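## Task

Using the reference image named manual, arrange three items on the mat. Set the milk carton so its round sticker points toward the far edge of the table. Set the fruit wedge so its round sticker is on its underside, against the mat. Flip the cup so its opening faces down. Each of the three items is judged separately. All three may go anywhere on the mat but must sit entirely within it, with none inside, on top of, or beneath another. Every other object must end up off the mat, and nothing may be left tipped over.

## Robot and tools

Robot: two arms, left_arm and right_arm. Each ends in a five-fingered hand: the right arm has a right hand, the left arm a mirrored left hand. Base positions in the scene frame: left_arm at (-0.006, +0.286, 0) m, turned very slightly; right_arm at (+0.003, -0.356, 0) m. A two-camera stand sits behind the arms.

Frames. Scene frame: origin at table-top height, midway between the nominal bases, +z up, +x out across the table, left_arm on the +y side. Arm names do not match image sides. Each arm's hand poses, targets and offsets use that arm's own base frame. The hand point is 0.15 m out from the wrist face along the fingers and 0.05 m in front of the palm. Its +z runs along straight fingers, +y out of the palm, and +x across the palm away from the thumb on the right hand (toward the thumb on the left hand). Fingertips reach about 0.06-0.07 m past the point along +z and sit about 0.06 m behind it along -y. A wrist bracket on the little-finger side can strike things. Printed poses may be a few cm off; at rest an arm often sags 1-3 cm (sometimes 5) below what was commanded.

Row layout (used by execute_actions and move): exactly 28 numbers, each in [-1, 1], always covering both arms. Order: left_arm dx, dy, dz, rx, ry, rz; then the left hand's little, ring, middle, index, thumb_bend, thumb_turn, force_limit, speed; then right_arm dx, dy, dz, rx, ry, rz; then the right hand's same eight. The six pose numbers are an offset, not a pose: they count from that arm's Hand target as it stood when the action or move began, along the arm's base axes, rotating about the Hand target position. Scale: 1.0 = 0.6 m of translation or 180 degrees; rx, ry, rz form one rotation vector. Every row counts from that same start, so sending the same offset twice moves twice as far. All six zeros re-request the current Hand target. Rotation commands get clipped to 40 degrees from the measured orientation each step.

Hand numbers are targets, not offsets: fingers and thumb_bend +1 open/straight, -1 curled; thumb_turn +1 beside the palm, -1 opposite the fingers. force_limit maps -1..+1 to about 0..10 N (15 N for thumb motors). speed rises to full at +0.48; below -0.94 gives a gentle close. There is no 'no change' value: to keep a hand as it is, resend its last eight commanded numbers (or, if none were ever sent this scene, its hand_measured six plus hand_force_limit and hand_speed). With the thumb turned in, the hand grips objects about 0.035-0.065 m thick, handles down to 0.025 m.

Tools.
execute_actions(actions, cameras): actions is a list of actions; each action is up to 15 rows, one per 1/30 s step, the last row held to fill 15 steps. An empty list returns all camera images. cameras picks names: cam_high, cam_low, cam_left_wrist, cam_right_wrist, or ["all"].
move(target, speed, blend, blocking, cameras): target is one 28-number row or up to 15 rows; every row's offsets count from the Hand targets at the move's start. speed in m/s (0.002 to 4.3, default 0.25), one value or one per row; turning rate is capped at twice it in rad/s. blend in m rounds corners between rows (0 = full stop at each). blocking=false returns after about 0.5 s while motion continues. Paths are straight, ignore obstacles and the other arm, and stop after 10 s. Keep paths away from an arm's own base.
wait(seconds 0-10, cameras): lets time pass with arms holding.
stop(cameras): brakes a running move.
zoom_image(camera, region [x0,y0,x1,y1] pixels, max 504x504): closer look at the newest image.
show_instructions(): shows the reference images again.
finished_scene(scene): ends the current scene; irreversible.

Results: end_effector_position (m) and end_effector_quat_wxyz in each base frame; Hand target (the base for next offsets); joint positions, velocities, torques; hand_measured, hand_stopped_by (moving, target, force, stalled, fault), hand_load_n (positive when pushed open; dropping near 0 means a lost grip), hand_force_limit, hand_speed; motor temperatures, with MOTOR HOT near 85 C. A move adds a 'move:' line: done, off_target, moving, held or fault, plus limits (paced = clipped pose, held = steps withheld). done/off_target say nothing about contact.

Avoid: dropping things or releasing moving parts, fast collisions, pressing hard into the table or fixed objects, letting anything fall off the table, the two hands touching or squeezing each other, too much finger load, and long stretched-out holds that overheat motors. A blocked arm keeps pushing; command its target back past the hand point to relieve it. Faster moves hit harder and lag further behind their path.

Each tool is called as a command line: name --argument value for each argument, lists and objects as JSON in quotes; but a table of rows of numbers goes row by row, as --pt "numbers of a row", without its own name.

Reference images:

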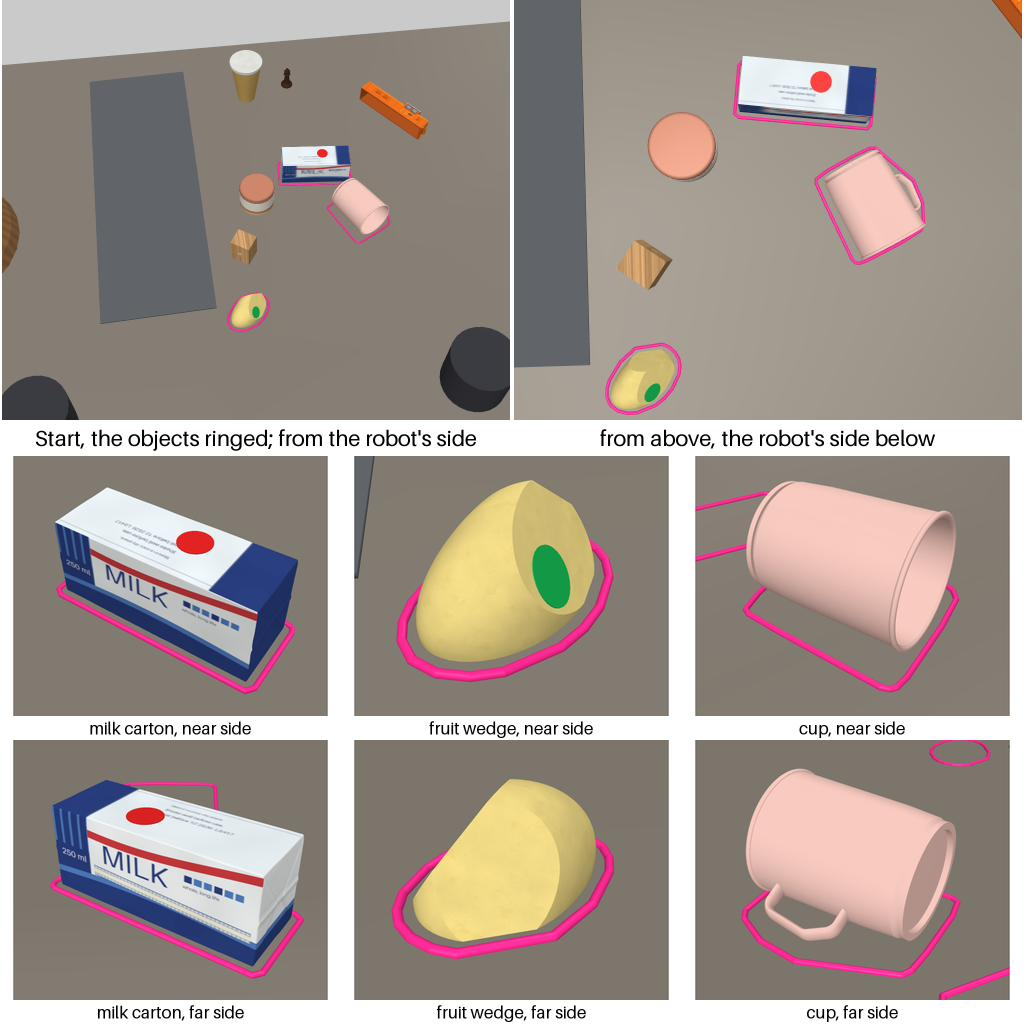

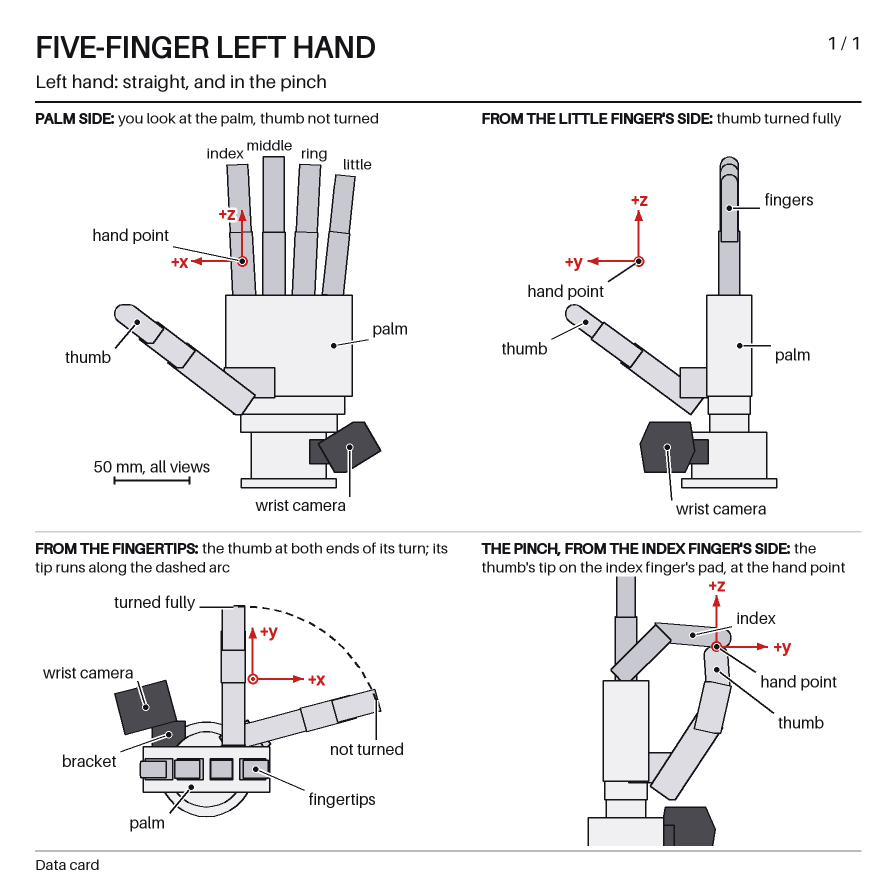

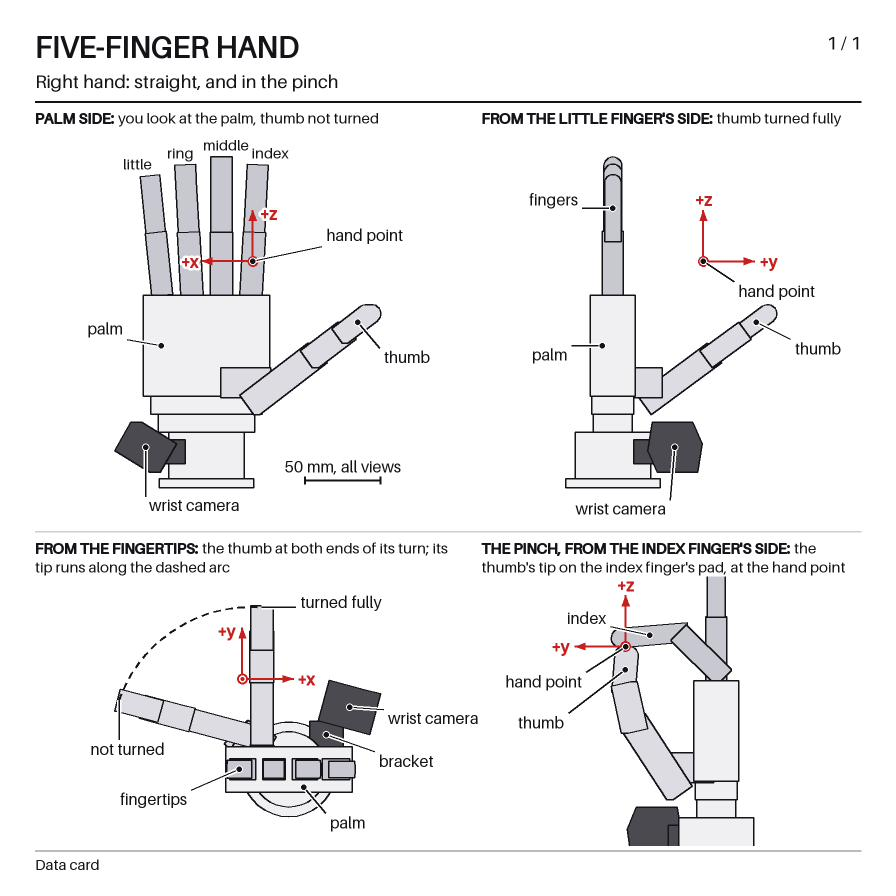

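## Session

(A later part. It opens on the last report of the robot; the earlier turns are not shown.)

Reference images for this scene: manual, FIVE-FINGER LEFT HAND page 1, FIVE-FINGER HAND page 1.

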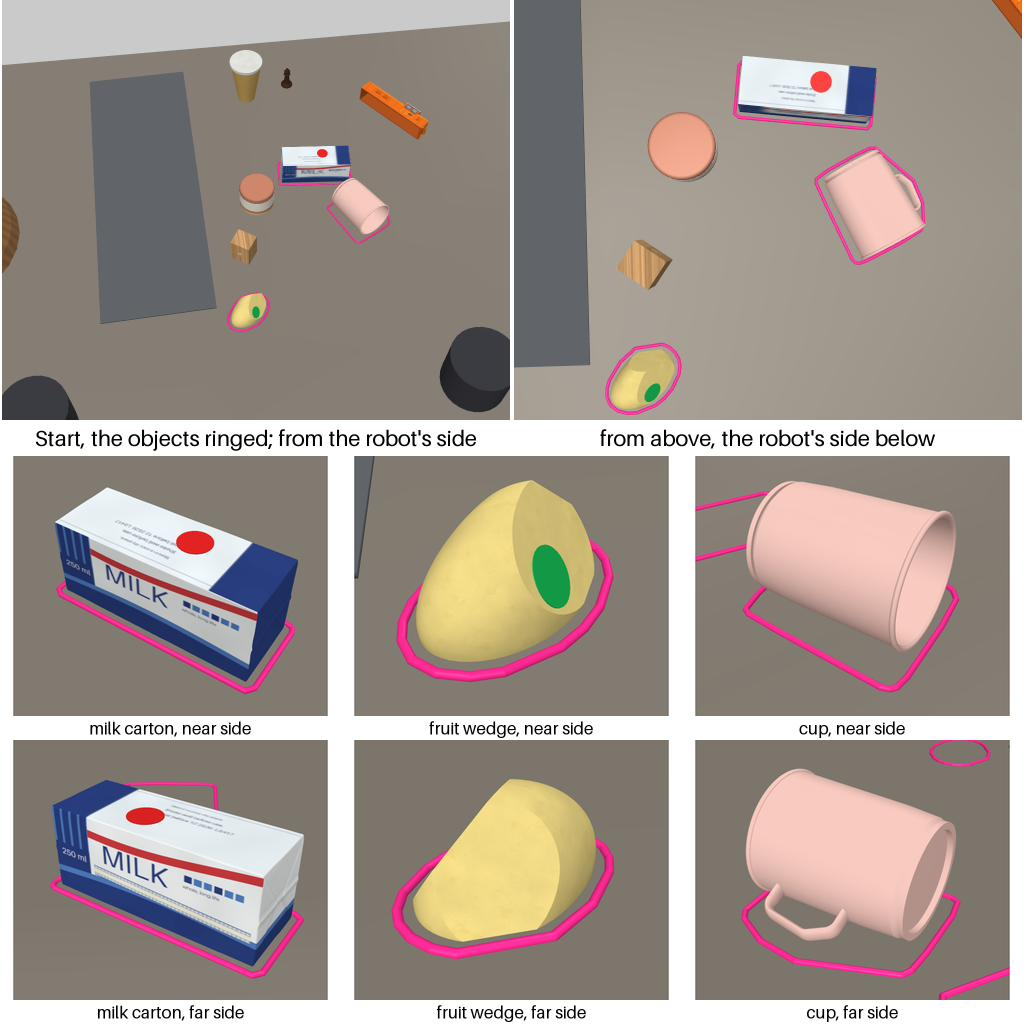

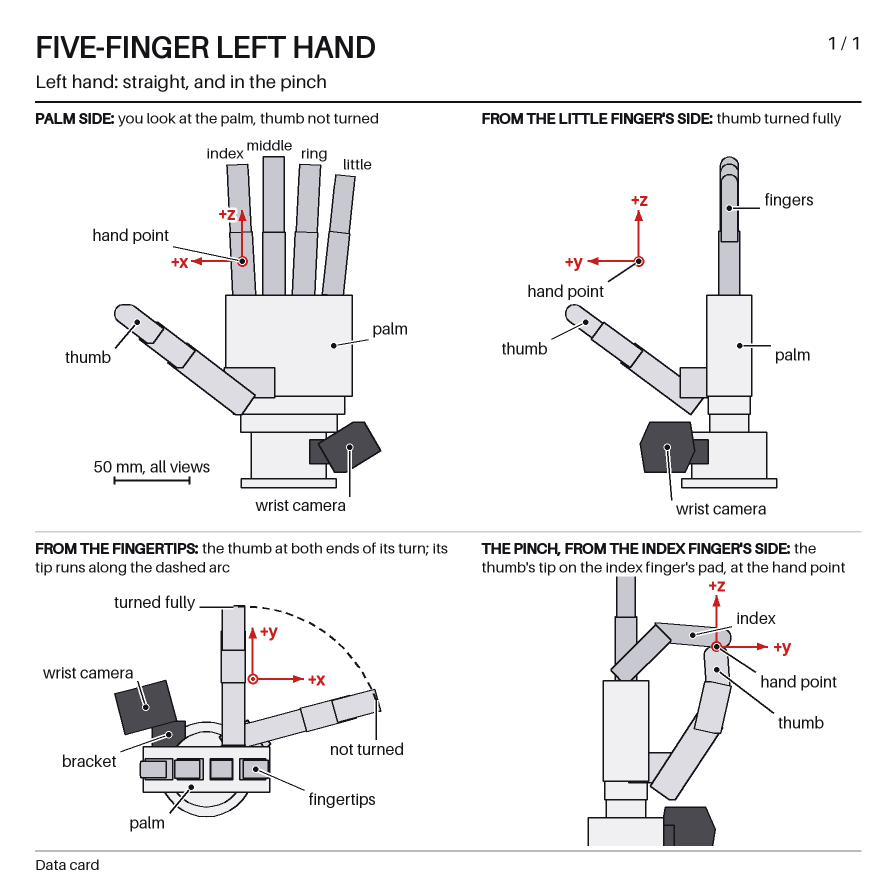

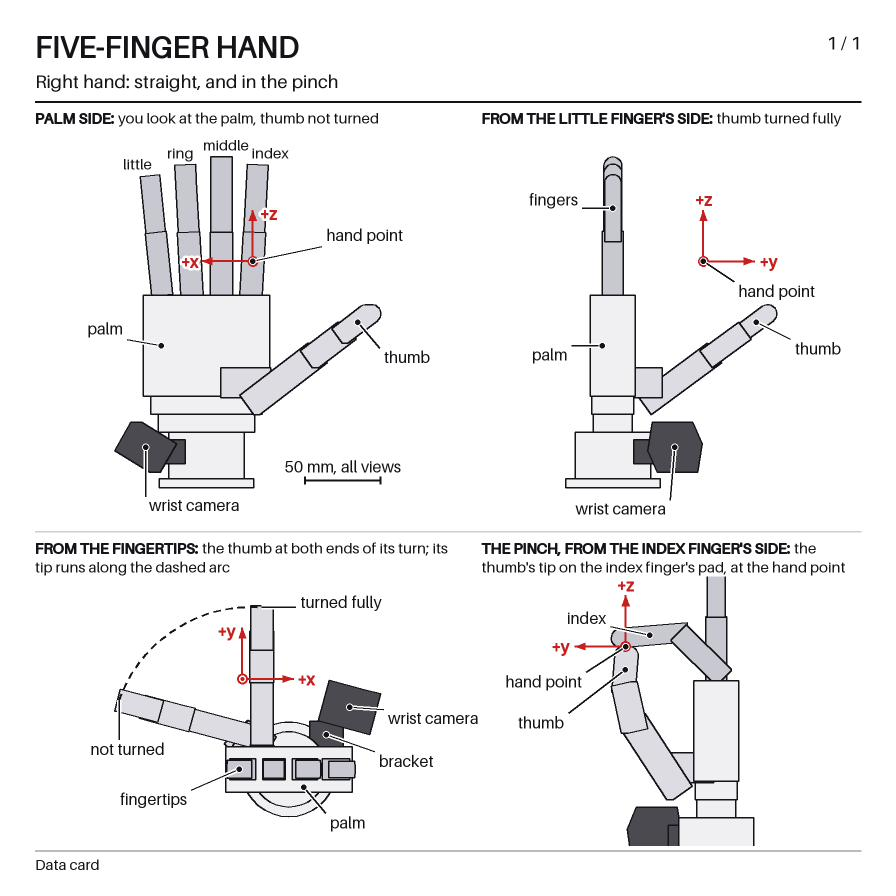

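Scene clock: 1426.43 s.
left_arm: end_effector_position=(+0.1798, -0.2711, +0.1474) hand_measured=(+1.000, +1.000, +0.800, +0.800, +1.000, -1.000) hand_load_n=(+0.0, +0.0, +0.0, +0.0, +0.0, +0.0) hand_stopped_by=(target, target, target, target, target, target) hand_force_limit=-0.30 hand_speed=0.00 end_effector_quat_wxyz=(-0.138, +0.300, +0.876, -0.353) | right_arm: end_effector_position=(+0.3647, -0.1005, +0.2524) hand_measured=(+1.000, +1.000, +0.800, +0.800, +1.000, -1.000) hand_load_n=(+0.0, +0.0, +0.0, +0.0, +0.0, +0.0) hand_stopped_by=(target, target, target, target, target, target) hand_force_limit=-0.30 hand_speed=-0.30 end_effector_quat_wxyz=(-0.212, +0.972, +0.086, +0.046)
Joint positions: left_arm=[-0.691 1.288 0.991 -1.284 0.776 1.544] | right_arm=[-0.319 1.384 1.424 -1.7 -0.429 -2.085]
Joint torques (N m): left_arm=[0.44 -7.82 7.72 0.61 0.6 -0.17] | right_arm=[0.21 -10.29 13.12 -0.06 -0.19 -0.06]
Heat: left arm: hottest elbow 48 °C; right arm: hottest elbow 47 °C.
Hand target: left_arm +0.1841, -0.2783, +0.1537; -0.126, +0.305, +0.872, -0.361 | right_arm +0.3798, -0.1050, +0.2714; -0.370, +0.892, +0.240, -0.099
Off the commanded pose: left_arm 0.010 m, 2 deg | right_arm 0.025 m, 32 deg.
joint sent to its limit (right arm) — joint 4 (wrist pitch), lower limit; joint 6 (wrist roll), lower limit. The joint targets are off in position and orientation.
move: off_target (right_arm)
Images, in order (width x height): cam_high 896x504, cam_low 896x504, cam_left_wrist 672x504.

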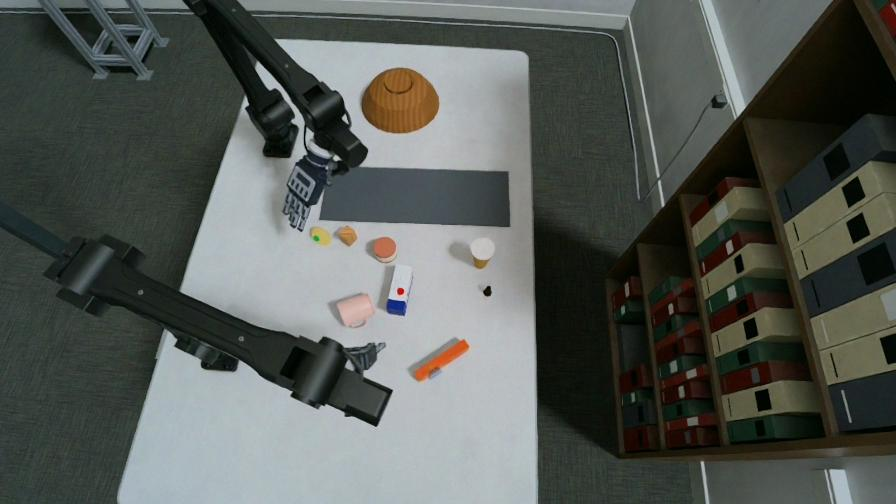

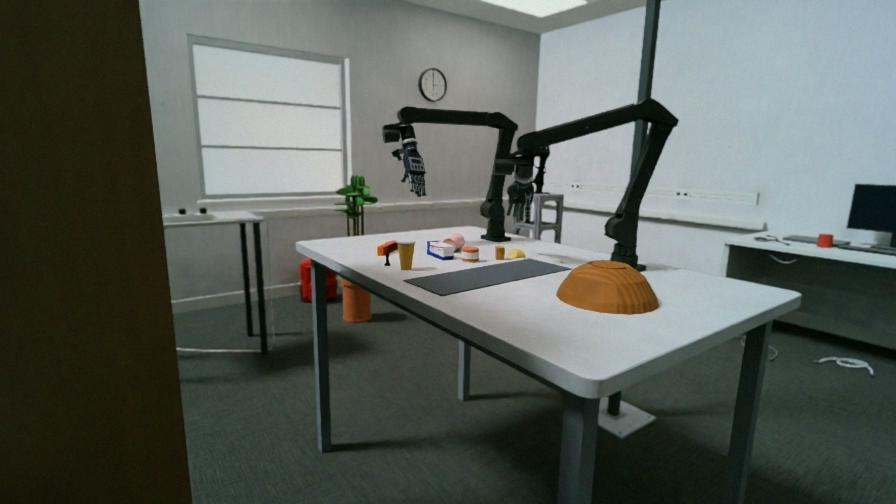

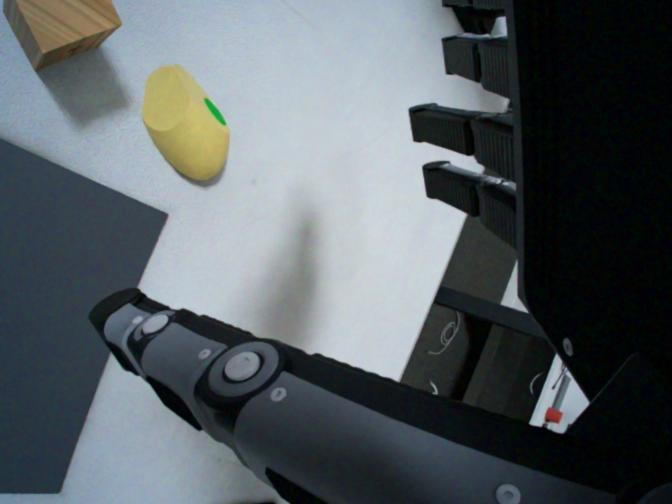

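move --pt "0 0 -0.15 0 0 0 1 1 0.8 0.8 1 -1 -0.3 0.0 0 0 0 0 0 0 1 1 0.8 0.8 1 -1 -0.3 -0.3" --speed 0.2 --cameras '["cam_low", "cam_left_wrist", "cam_high"]'

zoom_image --camera "cam_high" --region '[270, 190, 370, 270]'

Scene clock: 1455.57 s.
left_arm: end_effector_position=(+0.1796, -0.2709, +0.0595) hand_measured=(+1.000, +1.000, +0.800, +0.800, +1.000, -1.000) hand_load_n=(+0.0, +0.0, +0.0, +0.0, +0.0, +0.0) hand_stopped_by=(target, target, target, target, target, target) hand_force_limit=-0.30 hand_speed=0.00 end_effector_quat_wxyz=(-0.136, +0.301, +0.875, -0.353) | right_arm: end_effector_position=(+0.3647, -0.1005, +0.2524) hand_measured=(+1.000, +1.000, +0.800, +0.800, +1.000, -1.000) hand_load_n=(+0.0, +0.0, +0.0, +0.0, +0.0, +0.0) hand_stopped_by=(target, target, target, target, target, target) hand_force_limit=-0.30 hand_speed=-0.30 end_effector_quat_wxyz=(-0.212, +0.972, +0.086, +0.046)
Joint positions: left_arm=[-0.691 1.391 0.834 -1.021 0.776 1.544] | right_arm=[-0.319 1.384 1.424 -1.7 -0.429 -2.085]
Joint torques (N m): left_arm=[0.44 -8.23 6.78 0.62 0.57 -0.17] | right_arm=[0.09 -10.34 13.14 -0.08 -0.2 -0.06]
Heat: left arm: hottest elbow 47 °C; right arm: hottest elbow 48 °C.
Hand target: left_arm +0.1841, -0.2783, +0.0637; -0.126, +0.305, +0.872, -0.361 | right_arm +0.3798, -0.1050, +0.2714; -0.370, +0.892, +0.240, -0.099
Off the commanded pose: left_arm 0.010 m, 2 deg | right_arm 0.025 m, 32 deg.
joint sent to its limit (right arm) — joint 4 (wrist pitch), lower limit; joint 6 (wrist roll), lower limit. The joint targets are off in position and orientation.
move: off_target (right_arm)
Images, in order (width x height): cam_high 896x504, cam_low 896x504, cam_left_wrist 672x504.

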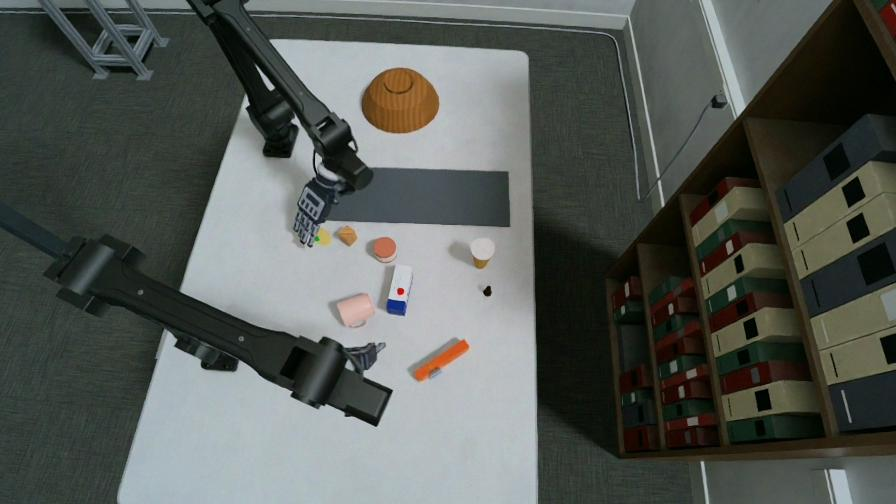

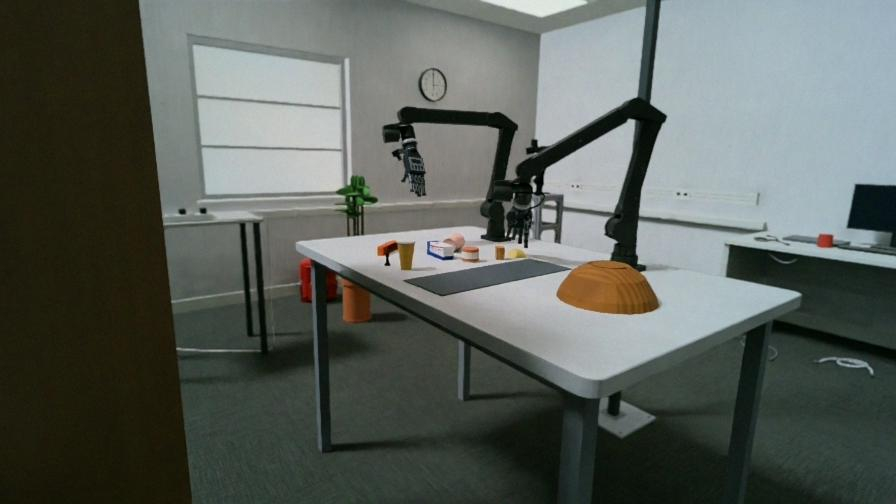

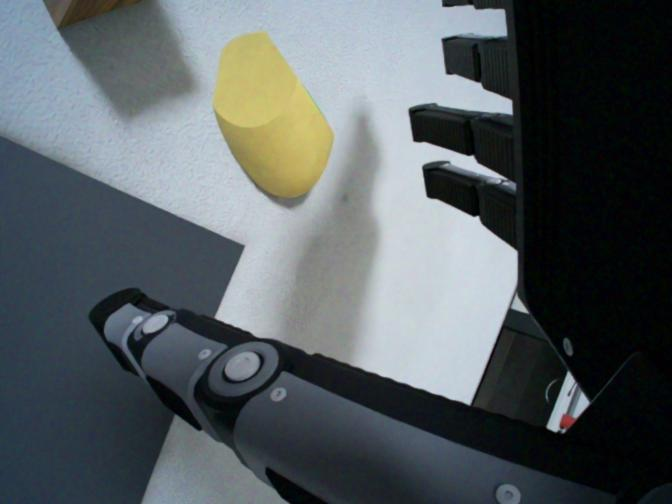

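Scaled by 5.040 from the camera's 896x504 image, which has a finer 1280x720 frame.

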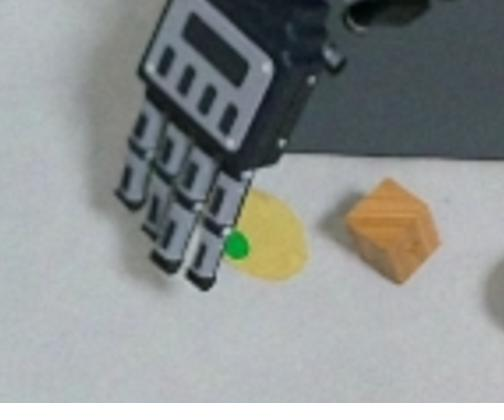

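move --pt "0.012 -0.022 0 0 0 0.0722 1 1 0.8 0.8 1 -1 -0.3 0.0 0 0 0 0 0 0 1 1 0.8 0.8 1 -1 -0.3 -0.3" --pt "0.012 -0.022 -0.028 0 0 0.0722 1 1 0.8 0.8 1 -1 -0.3 0.0 0 0 0 0 0 0 1 1 0.8 0.8 1 -1 -0.3 -0.3" --speed 0.15 --blend '[0.005, 0]' --cameras '["cam_low", "cam_left_wrist", "cam_high"]'

zoom_image --camera "cam_low" --region '[490, 200, 570, 270]'

Scene clock: 1483.77 s.
left_arm: end_effector_position=(+0.1881, -0.2847, +0.0438) hand_measured=(+1.000, +1.000, +0.800, +0.800, +1.000, -1.000) hand_load_n=(+0.0, +0.0, +0.0, +0.0, +0.0, +0.0) hand_stopped_by=(target, target, target, target, target, target) hand_force_limit=-0.30 hand_speed=0.00 end_effector_quat_wxyz=(-0.093, +0.199, +0.904, -0.367) | right_arm: end_effector_position=(+0.3647, -0.1005, +0.2524) hand_measured=(+1.000, +1.000, +0.800, +0.800, +1.000, -1.000) hand_load_n=(+0.0, +0.0, +0.0, +0.0, +0.0, +0.0) hand_stopped_by=(target, target, target, target, target, target) hand_force_limit=-0.30 hand_speed=-0.30 end_effector_quat_wxyz=(-0.212, +0.972, +0.086, +0.046)
Joint positions: left_arm=[-0.691 1.357 0.747 -0.741 0.752 1.225] | right_arm=[-0.319 1.384 1.424 -1.7 -0.429 -2.085]
Joint torques (N m): left_arm=[0.38 -7.59 6.64 1.11 0.27 -0.17] | right_arm=[0.15 -10.29 13.14 -0.08 -0.2 -0.06]
Heat: left arm: hottest elbow 44 °C; right arm: hottest elbow 48 °C.
Hand target: left_arm +0.1913, -0.2915, +0.0469; -0.084, +0.204, +0.901, -0.373 | right_arm +0.3798, -0.1050, +0.2714; -0.370, +0.892, +0.240, -0.099
Off the commanded pose: left_arm 0.008 m, 1 deg | right_arm 0.025 m, 32 deg.
joint sent to its limit (right arm) — joint 4 (wrist pitch), lower limit; joint 6 (wrist roll), lower limit. The joint targets are off in position and orientation.
move: off_target (right_arm)
Images, in order (width x height): cam_high 896x504, cam_low 896x504, cam_left_wrist 672x504.

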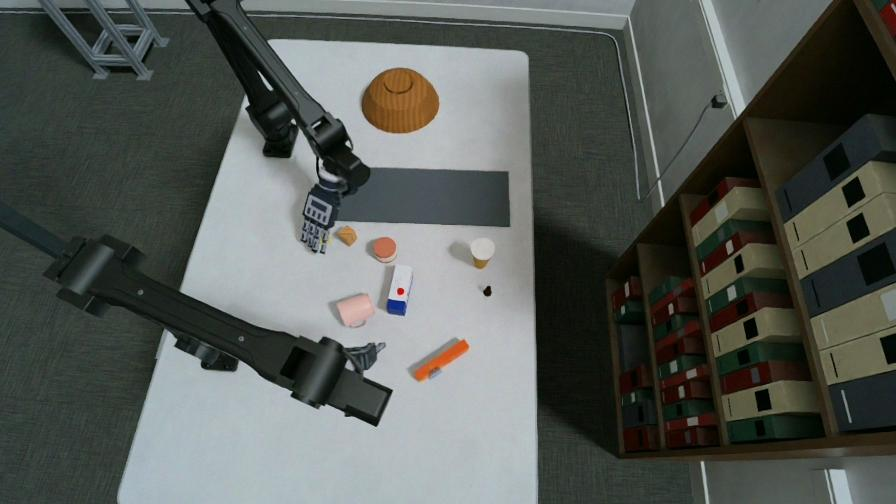

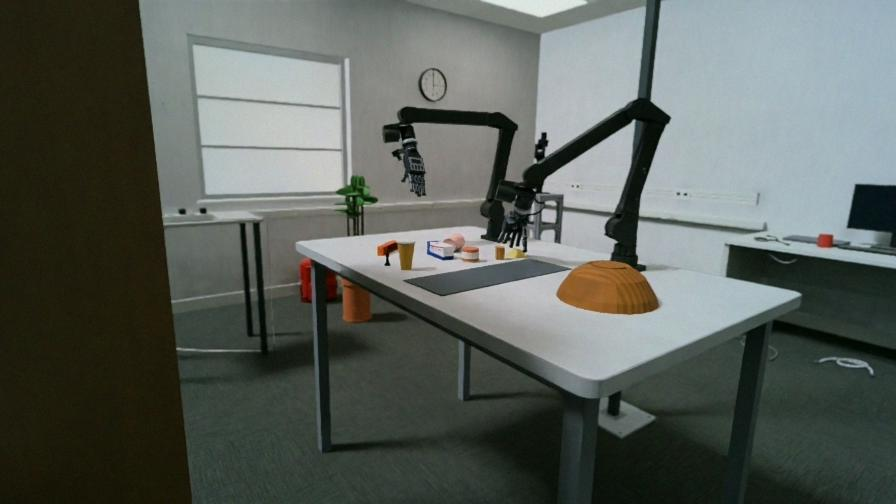

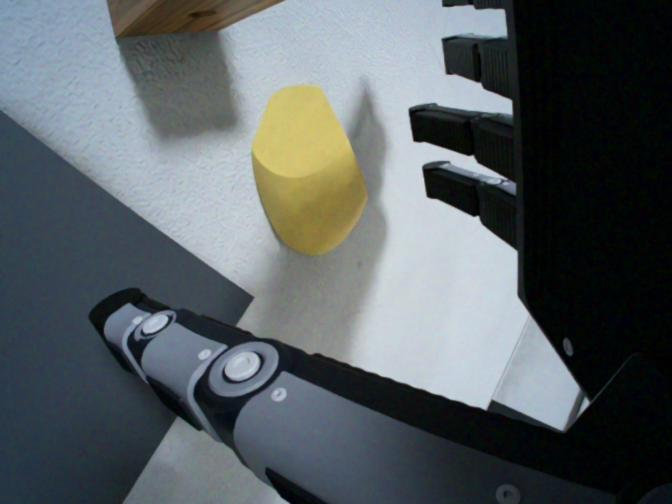

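Scaled by 6.300 from the camera's 896x504 image, which has a finer 1280x720 frame.

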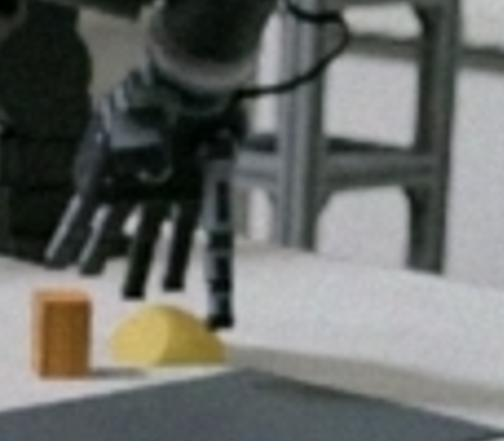

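move --pt "0.018 -0.009 0 0 0 0 1 1 0.8 0.8 1 -1 -0.3 0.0 0 0 0 0 0 0 1 1 0.8 0.8 1 -1 -0.3 -0.3" --pt "0.018 -0.009 -0.026 0 0 0 1 1 0.8 0.8 1 -1 -0.3 0.0 0 0 0 0 0 0 1 1 0.8 0.8 1 -1 -0.3 -0.3" --speed 0.15 --blend '[0.005, 0]' --cameras '["cam_low", "cam_left_wrist"]'

zoom_image --camera "cam_low" --region '[490, 200, 570, 270]'

Scene clock: 1522.93 s.
left_arm: end_effector_position=(+0.1925, -0.2883, +0.0260) hand_measured=(+1.000, +1.000, +0.800, +0.800, +1.000, -1.000) hand_load_n=(+0.0, -0.5, +0.0, +0.0, +0.0, +0.0) hand_stopped_by=(target, target, target, target, target, target) hand_force_limit=-0.30 hand_speed=0.00 end_effector_quat_wxyz=(-0.098, +0.196, +0.905, -0.364) | right_arm: end_effector_position=(+0.3647, -0.1005, +0.2524) hand_measured=(+1.000, +1.000, +0.800, +0.800, +1.000, -1.000) hand_load_n=(+0.0, -0.5, +0.0, +0.0, +0.0, +0.0) hand_stopped_by=(target, target, target, target, target, target) hand_force_limit=-0.30 hand_speed=-0.30 end_effector_quat_wxyz=(-0.212, +0.972, +0.086, +0.046)
Joint positions: left_arm=[-0.691 1.416 0.747 -0.697 0.752 1.225] | right_arm=[-0.319 1.384 1.424 -1.7 -0.429 -2.085]
Joint torques (N m): left_arm=[0.97 -8 7.24 1.07 0.33 -0.08] | right_arm=[0.15 -10.23 13.09 -0.08 -0.2 -0.06]
Motor temperatures (°C): left_arm=[23 29 43 23 24 25] | right_arm=[22 28 49 22 24 26]
Heat: left arm: hottest elbow 43 °C; right arm: hottest elbow 49 °C.
Hand target: left_arm +0.2021, -0.2969, +0.0313; -0.084, +0.204, +0.901, -0.373 | right_arm +0.3798, -0.1050, +0.2714; -0.370, +0.892, +0.240, -0.099
Off the commanded pose: left_arm 0.014 m, 2 deg | right_arm 0.025 m, 32 deg.
joint sent to its limit (right arm) — joint 4 (wrist pitch), lower limit; joint 6 (wrist roll), lower limit. The joint targets are off in position and orientation.
move: off_target (left_arm, right_arm)
Images, in order (width x height): cam_low 896x504, cam_left_wrist 672x504.

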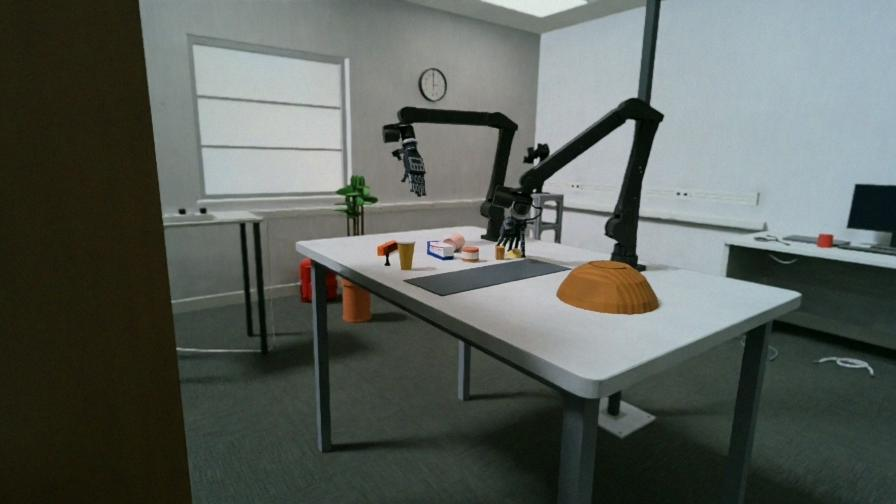

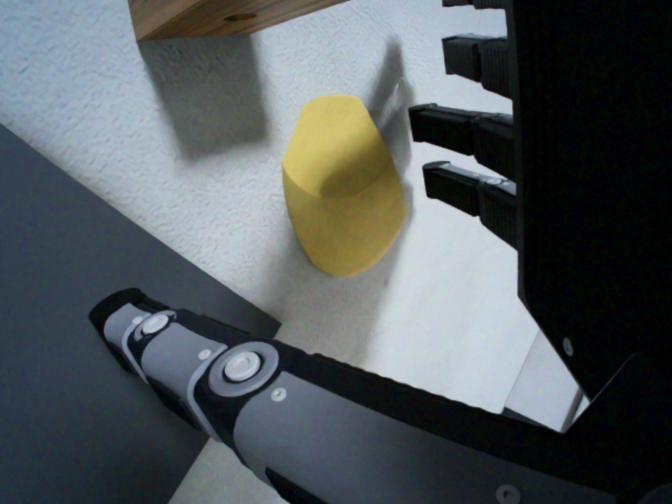

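Scaled by 6.300 from the camera's 896x504 image, which has a finer 1280x720 frame.

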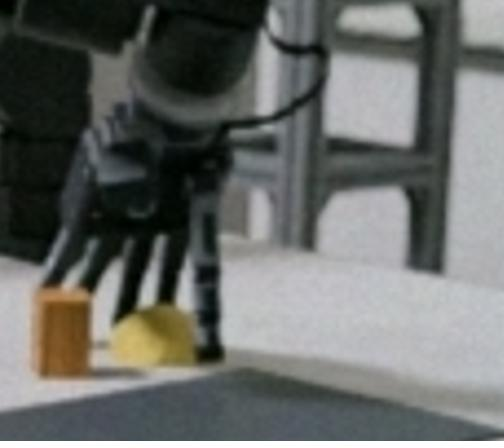

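move --pt "0 0 0 0 0 0 1 1 0.78 0.78 0.3 -1 -0.3 -0.6 0 0 0 0 0 0 1 1 0.8 0.8 1 -1 -0.3 -0.3" --pt "0 0 0 0 0 0 1 1 -0.2 -0.2 -0.4 -1 -0.3 -0.85 0 0 0 0 0 0 1 1 0.8 0.8 1 -1 -0.3 -0.3" --speed 0.1 --cameras '["cam_low", "cam_left_wrist"]'

zoom_image --camera "cam_low" --region '[490, 200, 570, 270]'

Scene clock: 1553.27 s.
left_arm: end_effector_position=(+0.1909, -0.2918, +0.0270) hand_measured=(+1.000, +1.000, +0.184, -0.200, -0.400, -1.000) hand_load_n=(+0.0, +0.0, +0.0, +1.5, +0.0, +0.0) hand_stopped_by=(target, target, force, target, target, target) hand_force_limit=-0.30 hand_speed=-0.85 end_effector_quat_wxyz=(-0.099, +0.200, +0.902, -0.369) | right_arm: end_effector_position=(+0.3647, -0.1005, +0.2524) hand_measured=(+1.000, +1.000, +0.800, +0.800, +1.000, -1.000) hand_load_n=(+0.0, +0.0, +0.0, +0.0, +0.0, +0.0) hand_stopped_by=(target, target, target, target, target, target) hand_force_limit=-0.30 hand_speed=-0.30 end_effector_quat_wxyz=(-0.212, +0.972, +0.086, +0.046)
Joint positions: left_arm=[-0.698 1.416 0.747 -0.689 0.761 1.224] | right_arm=[-0.319 1.384 1.424 -1.7 -0.429 -2.085]
Joint torques (N m): left_arm=[1.14 -8 7.25 0.69 0.02 -0.07] | right_arm=[0.15 -10.34 13.16 -0.09 -0.18 -0.07]
Heat: left arm: hottest elbow 42 °C; right arm: hottest elbow 49 °C.
Hand target: left_arm +0.2021, -0.2969, +0.0313; -0.084, +0.204, +0.901, -0.373 | right_arm +0.3798, -0.1050, +0.2714; -0.370, +0.892, +0.240, -0.099
Off the commanded pose: left_arm 0.013 m, 2 deg | right_arm 0.025 m, 32 deg.
joint sent to its limit (right arm) — joint 4 (wrist pitch), lower limit; joint 6 (wrist roll), lower limit. The joint targets are off in position and orientation.
move: off_target (left_arm, right_arm); target 2's new numbers were sent with left_arm's hand 0.014 m and 2 deg from that target
Images, in order (width x height): cam_low 896x504, cam_left_wrist 672x504.

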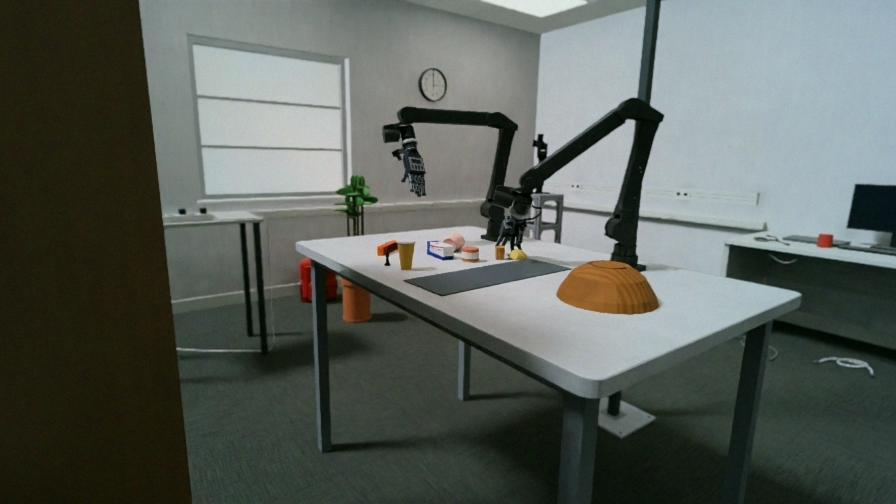

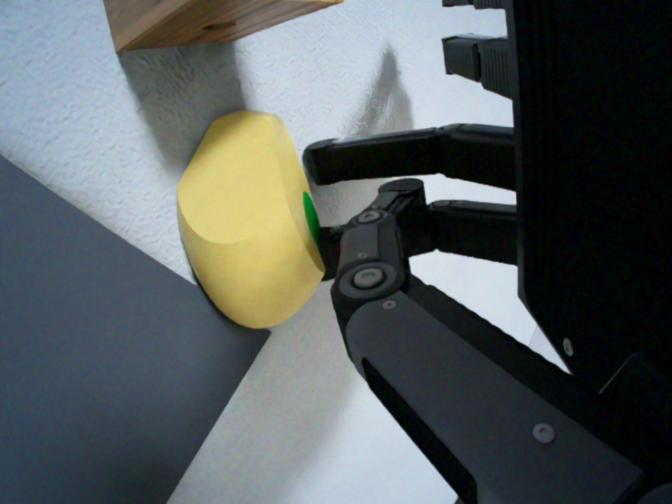

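Scaled by 6.300 from the camera's 896x504 image, which has a finer 1280x720 frame.

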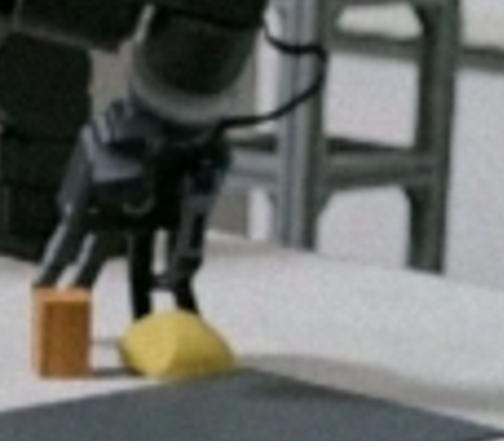

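move --pt "0 0 0.17 0 0 0 1 1 -0.2 -0.2 -0.4 -1 -0.3 -0.85 0 0 0 0 0 0 1 1 0.8 0.8 1 -1 -0.3 -0.3" --pt "-0.006 0.018 0.1645 -0.07 -0.0245 0.4983 1 1 0.8 0.8 0.8 -1 -0.3 -0.3 0 0 0 0 0 0 1 1 0.8 0.8 1 -1 -0.3 -0.3" --speed 0.3 --blend '[0.01, 0]' --cameras '["cam_high", "cam_low", "cam_left_wrist"]'

zoom_image --camera "cam_high" --region '[270, 190, 370, 270]'

zoom_image --camera "cam_low" --region '[490, 200, 570, 270]'

Scene clock: 1639.10 s.
left_arm: end_effector_position=(+0.1989, -0.2785, +0.1191) hand_measured=(+1.000, +1.000, +0.800, +0.800, +0.800, -1.000) hand_load_n=(+0.0, +0.0, +0.0, +0.0, +0.0, +0.0) hand_stopped_by=(target, target, target, target, target, target) hand_force_limit=-0.30 hand_speed=-0.30 end_effector_quat_wxyz=(+0.256, -0.471, +0.746, -0.394) | right_arm: end_effector_position=(+0.3647, -0.1005, +0.2524) hand_measured=(+1.000, +1.000, +0.800, +0.800, +1.000, -1.000) hand_load_n=(-0.5, +0.0, +0.0, +0.0, +0.0, +0.0) hand_stopped_by=(target, target, target, target, target, target) hand_force_limit=-0.30 hand_speed=-0.30 end_effector_quat_wxyz=(-0.212, +0.972, +0.086, +0.046)
Joint positions: left_arm=[-1.118 0.782 0.465 -0.398 -0.554 -0.416] | right_arm=[-0.319 1.384 1.424 -1.7 -0.429 -2.085]
Joint torques (N m): left_arm=[0.26 -1.61 9.46 0.95 -0.59 -0.16] | right_arm=[0.09 -10.17 13.14 -0.08 -0.19 -0.07]
Heat: left arm: hottest elbow 42 °C; right arm: hottest elbow 50 °C.
Hand target: left_arm +0.1985, -0.2861, +0.1300; +0.255, -0.470, +0.743, -0.403 | right_arm +0.3798, -0.1050, +0.2714; -0.370, +0.892, +0.240, -0.099
Off the commanded pose: left_arm 0.013 m, 1 deg | right_arm 0.025 m, 32 deg.
joint sent to its limit (right arm) — joint 4 (wrist pitch), lower limit; joint 6 (wrist roll), lower limit. The joint targets are off in position and orientation.
move: off_target (left_arm, right_arm); target 2's new numbers were sent with left_arm's hand 0.013 m and 1 deg from that target
Images, in order (width x height): cam_high 896x504, cam_low 896x504, cam_left_wrist 672x504.

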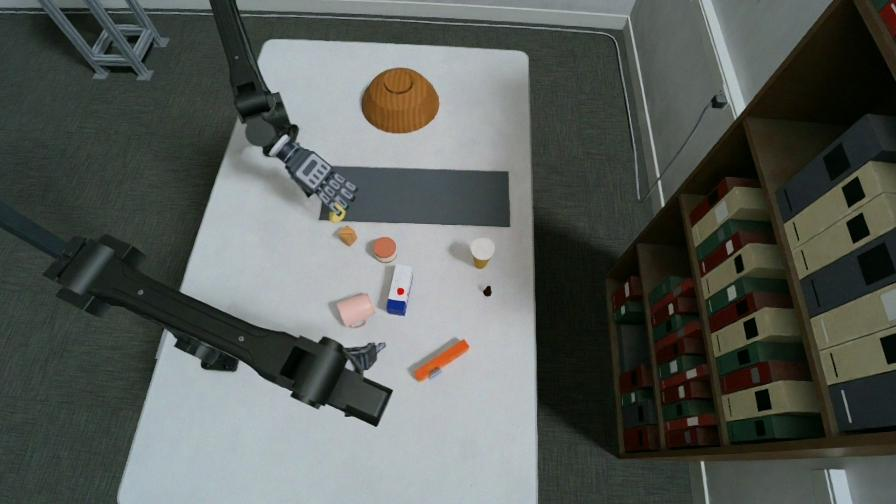

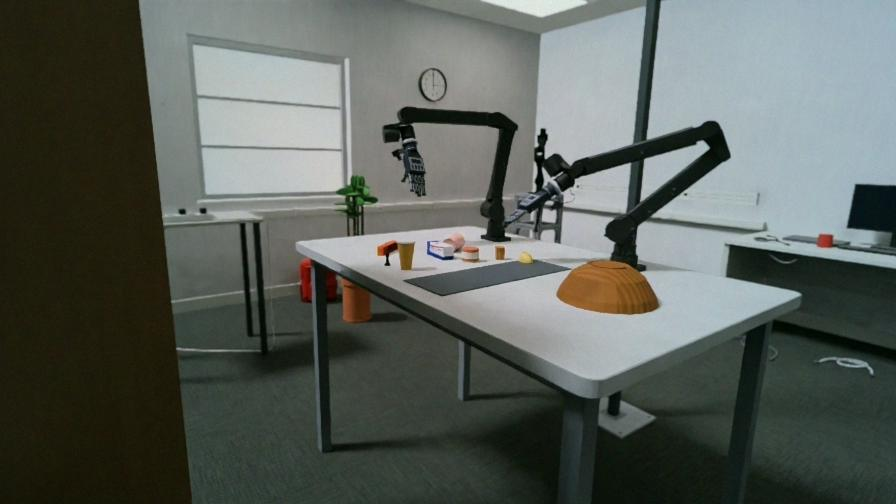

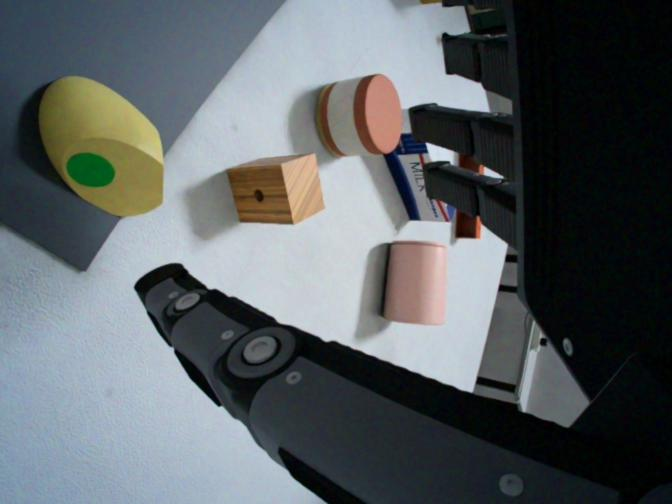

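Scaled by 5.040 from the camera's 896x504 image, which has a finer 1280x720 frame.

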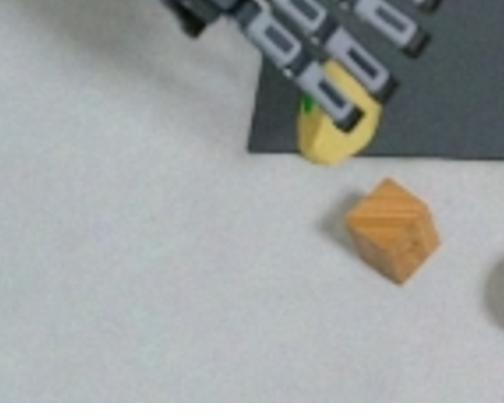

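Scaled by 6.300 from the camera's 896x504 image, which has a finer 1280x720 frame.

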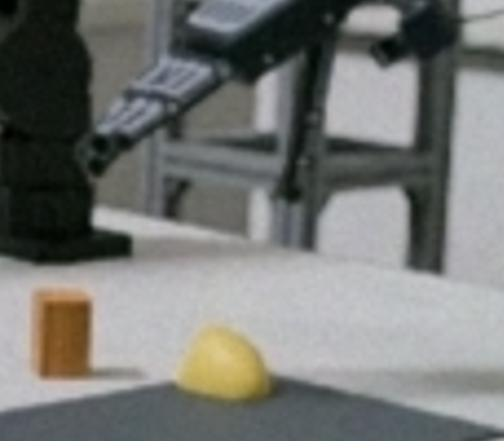

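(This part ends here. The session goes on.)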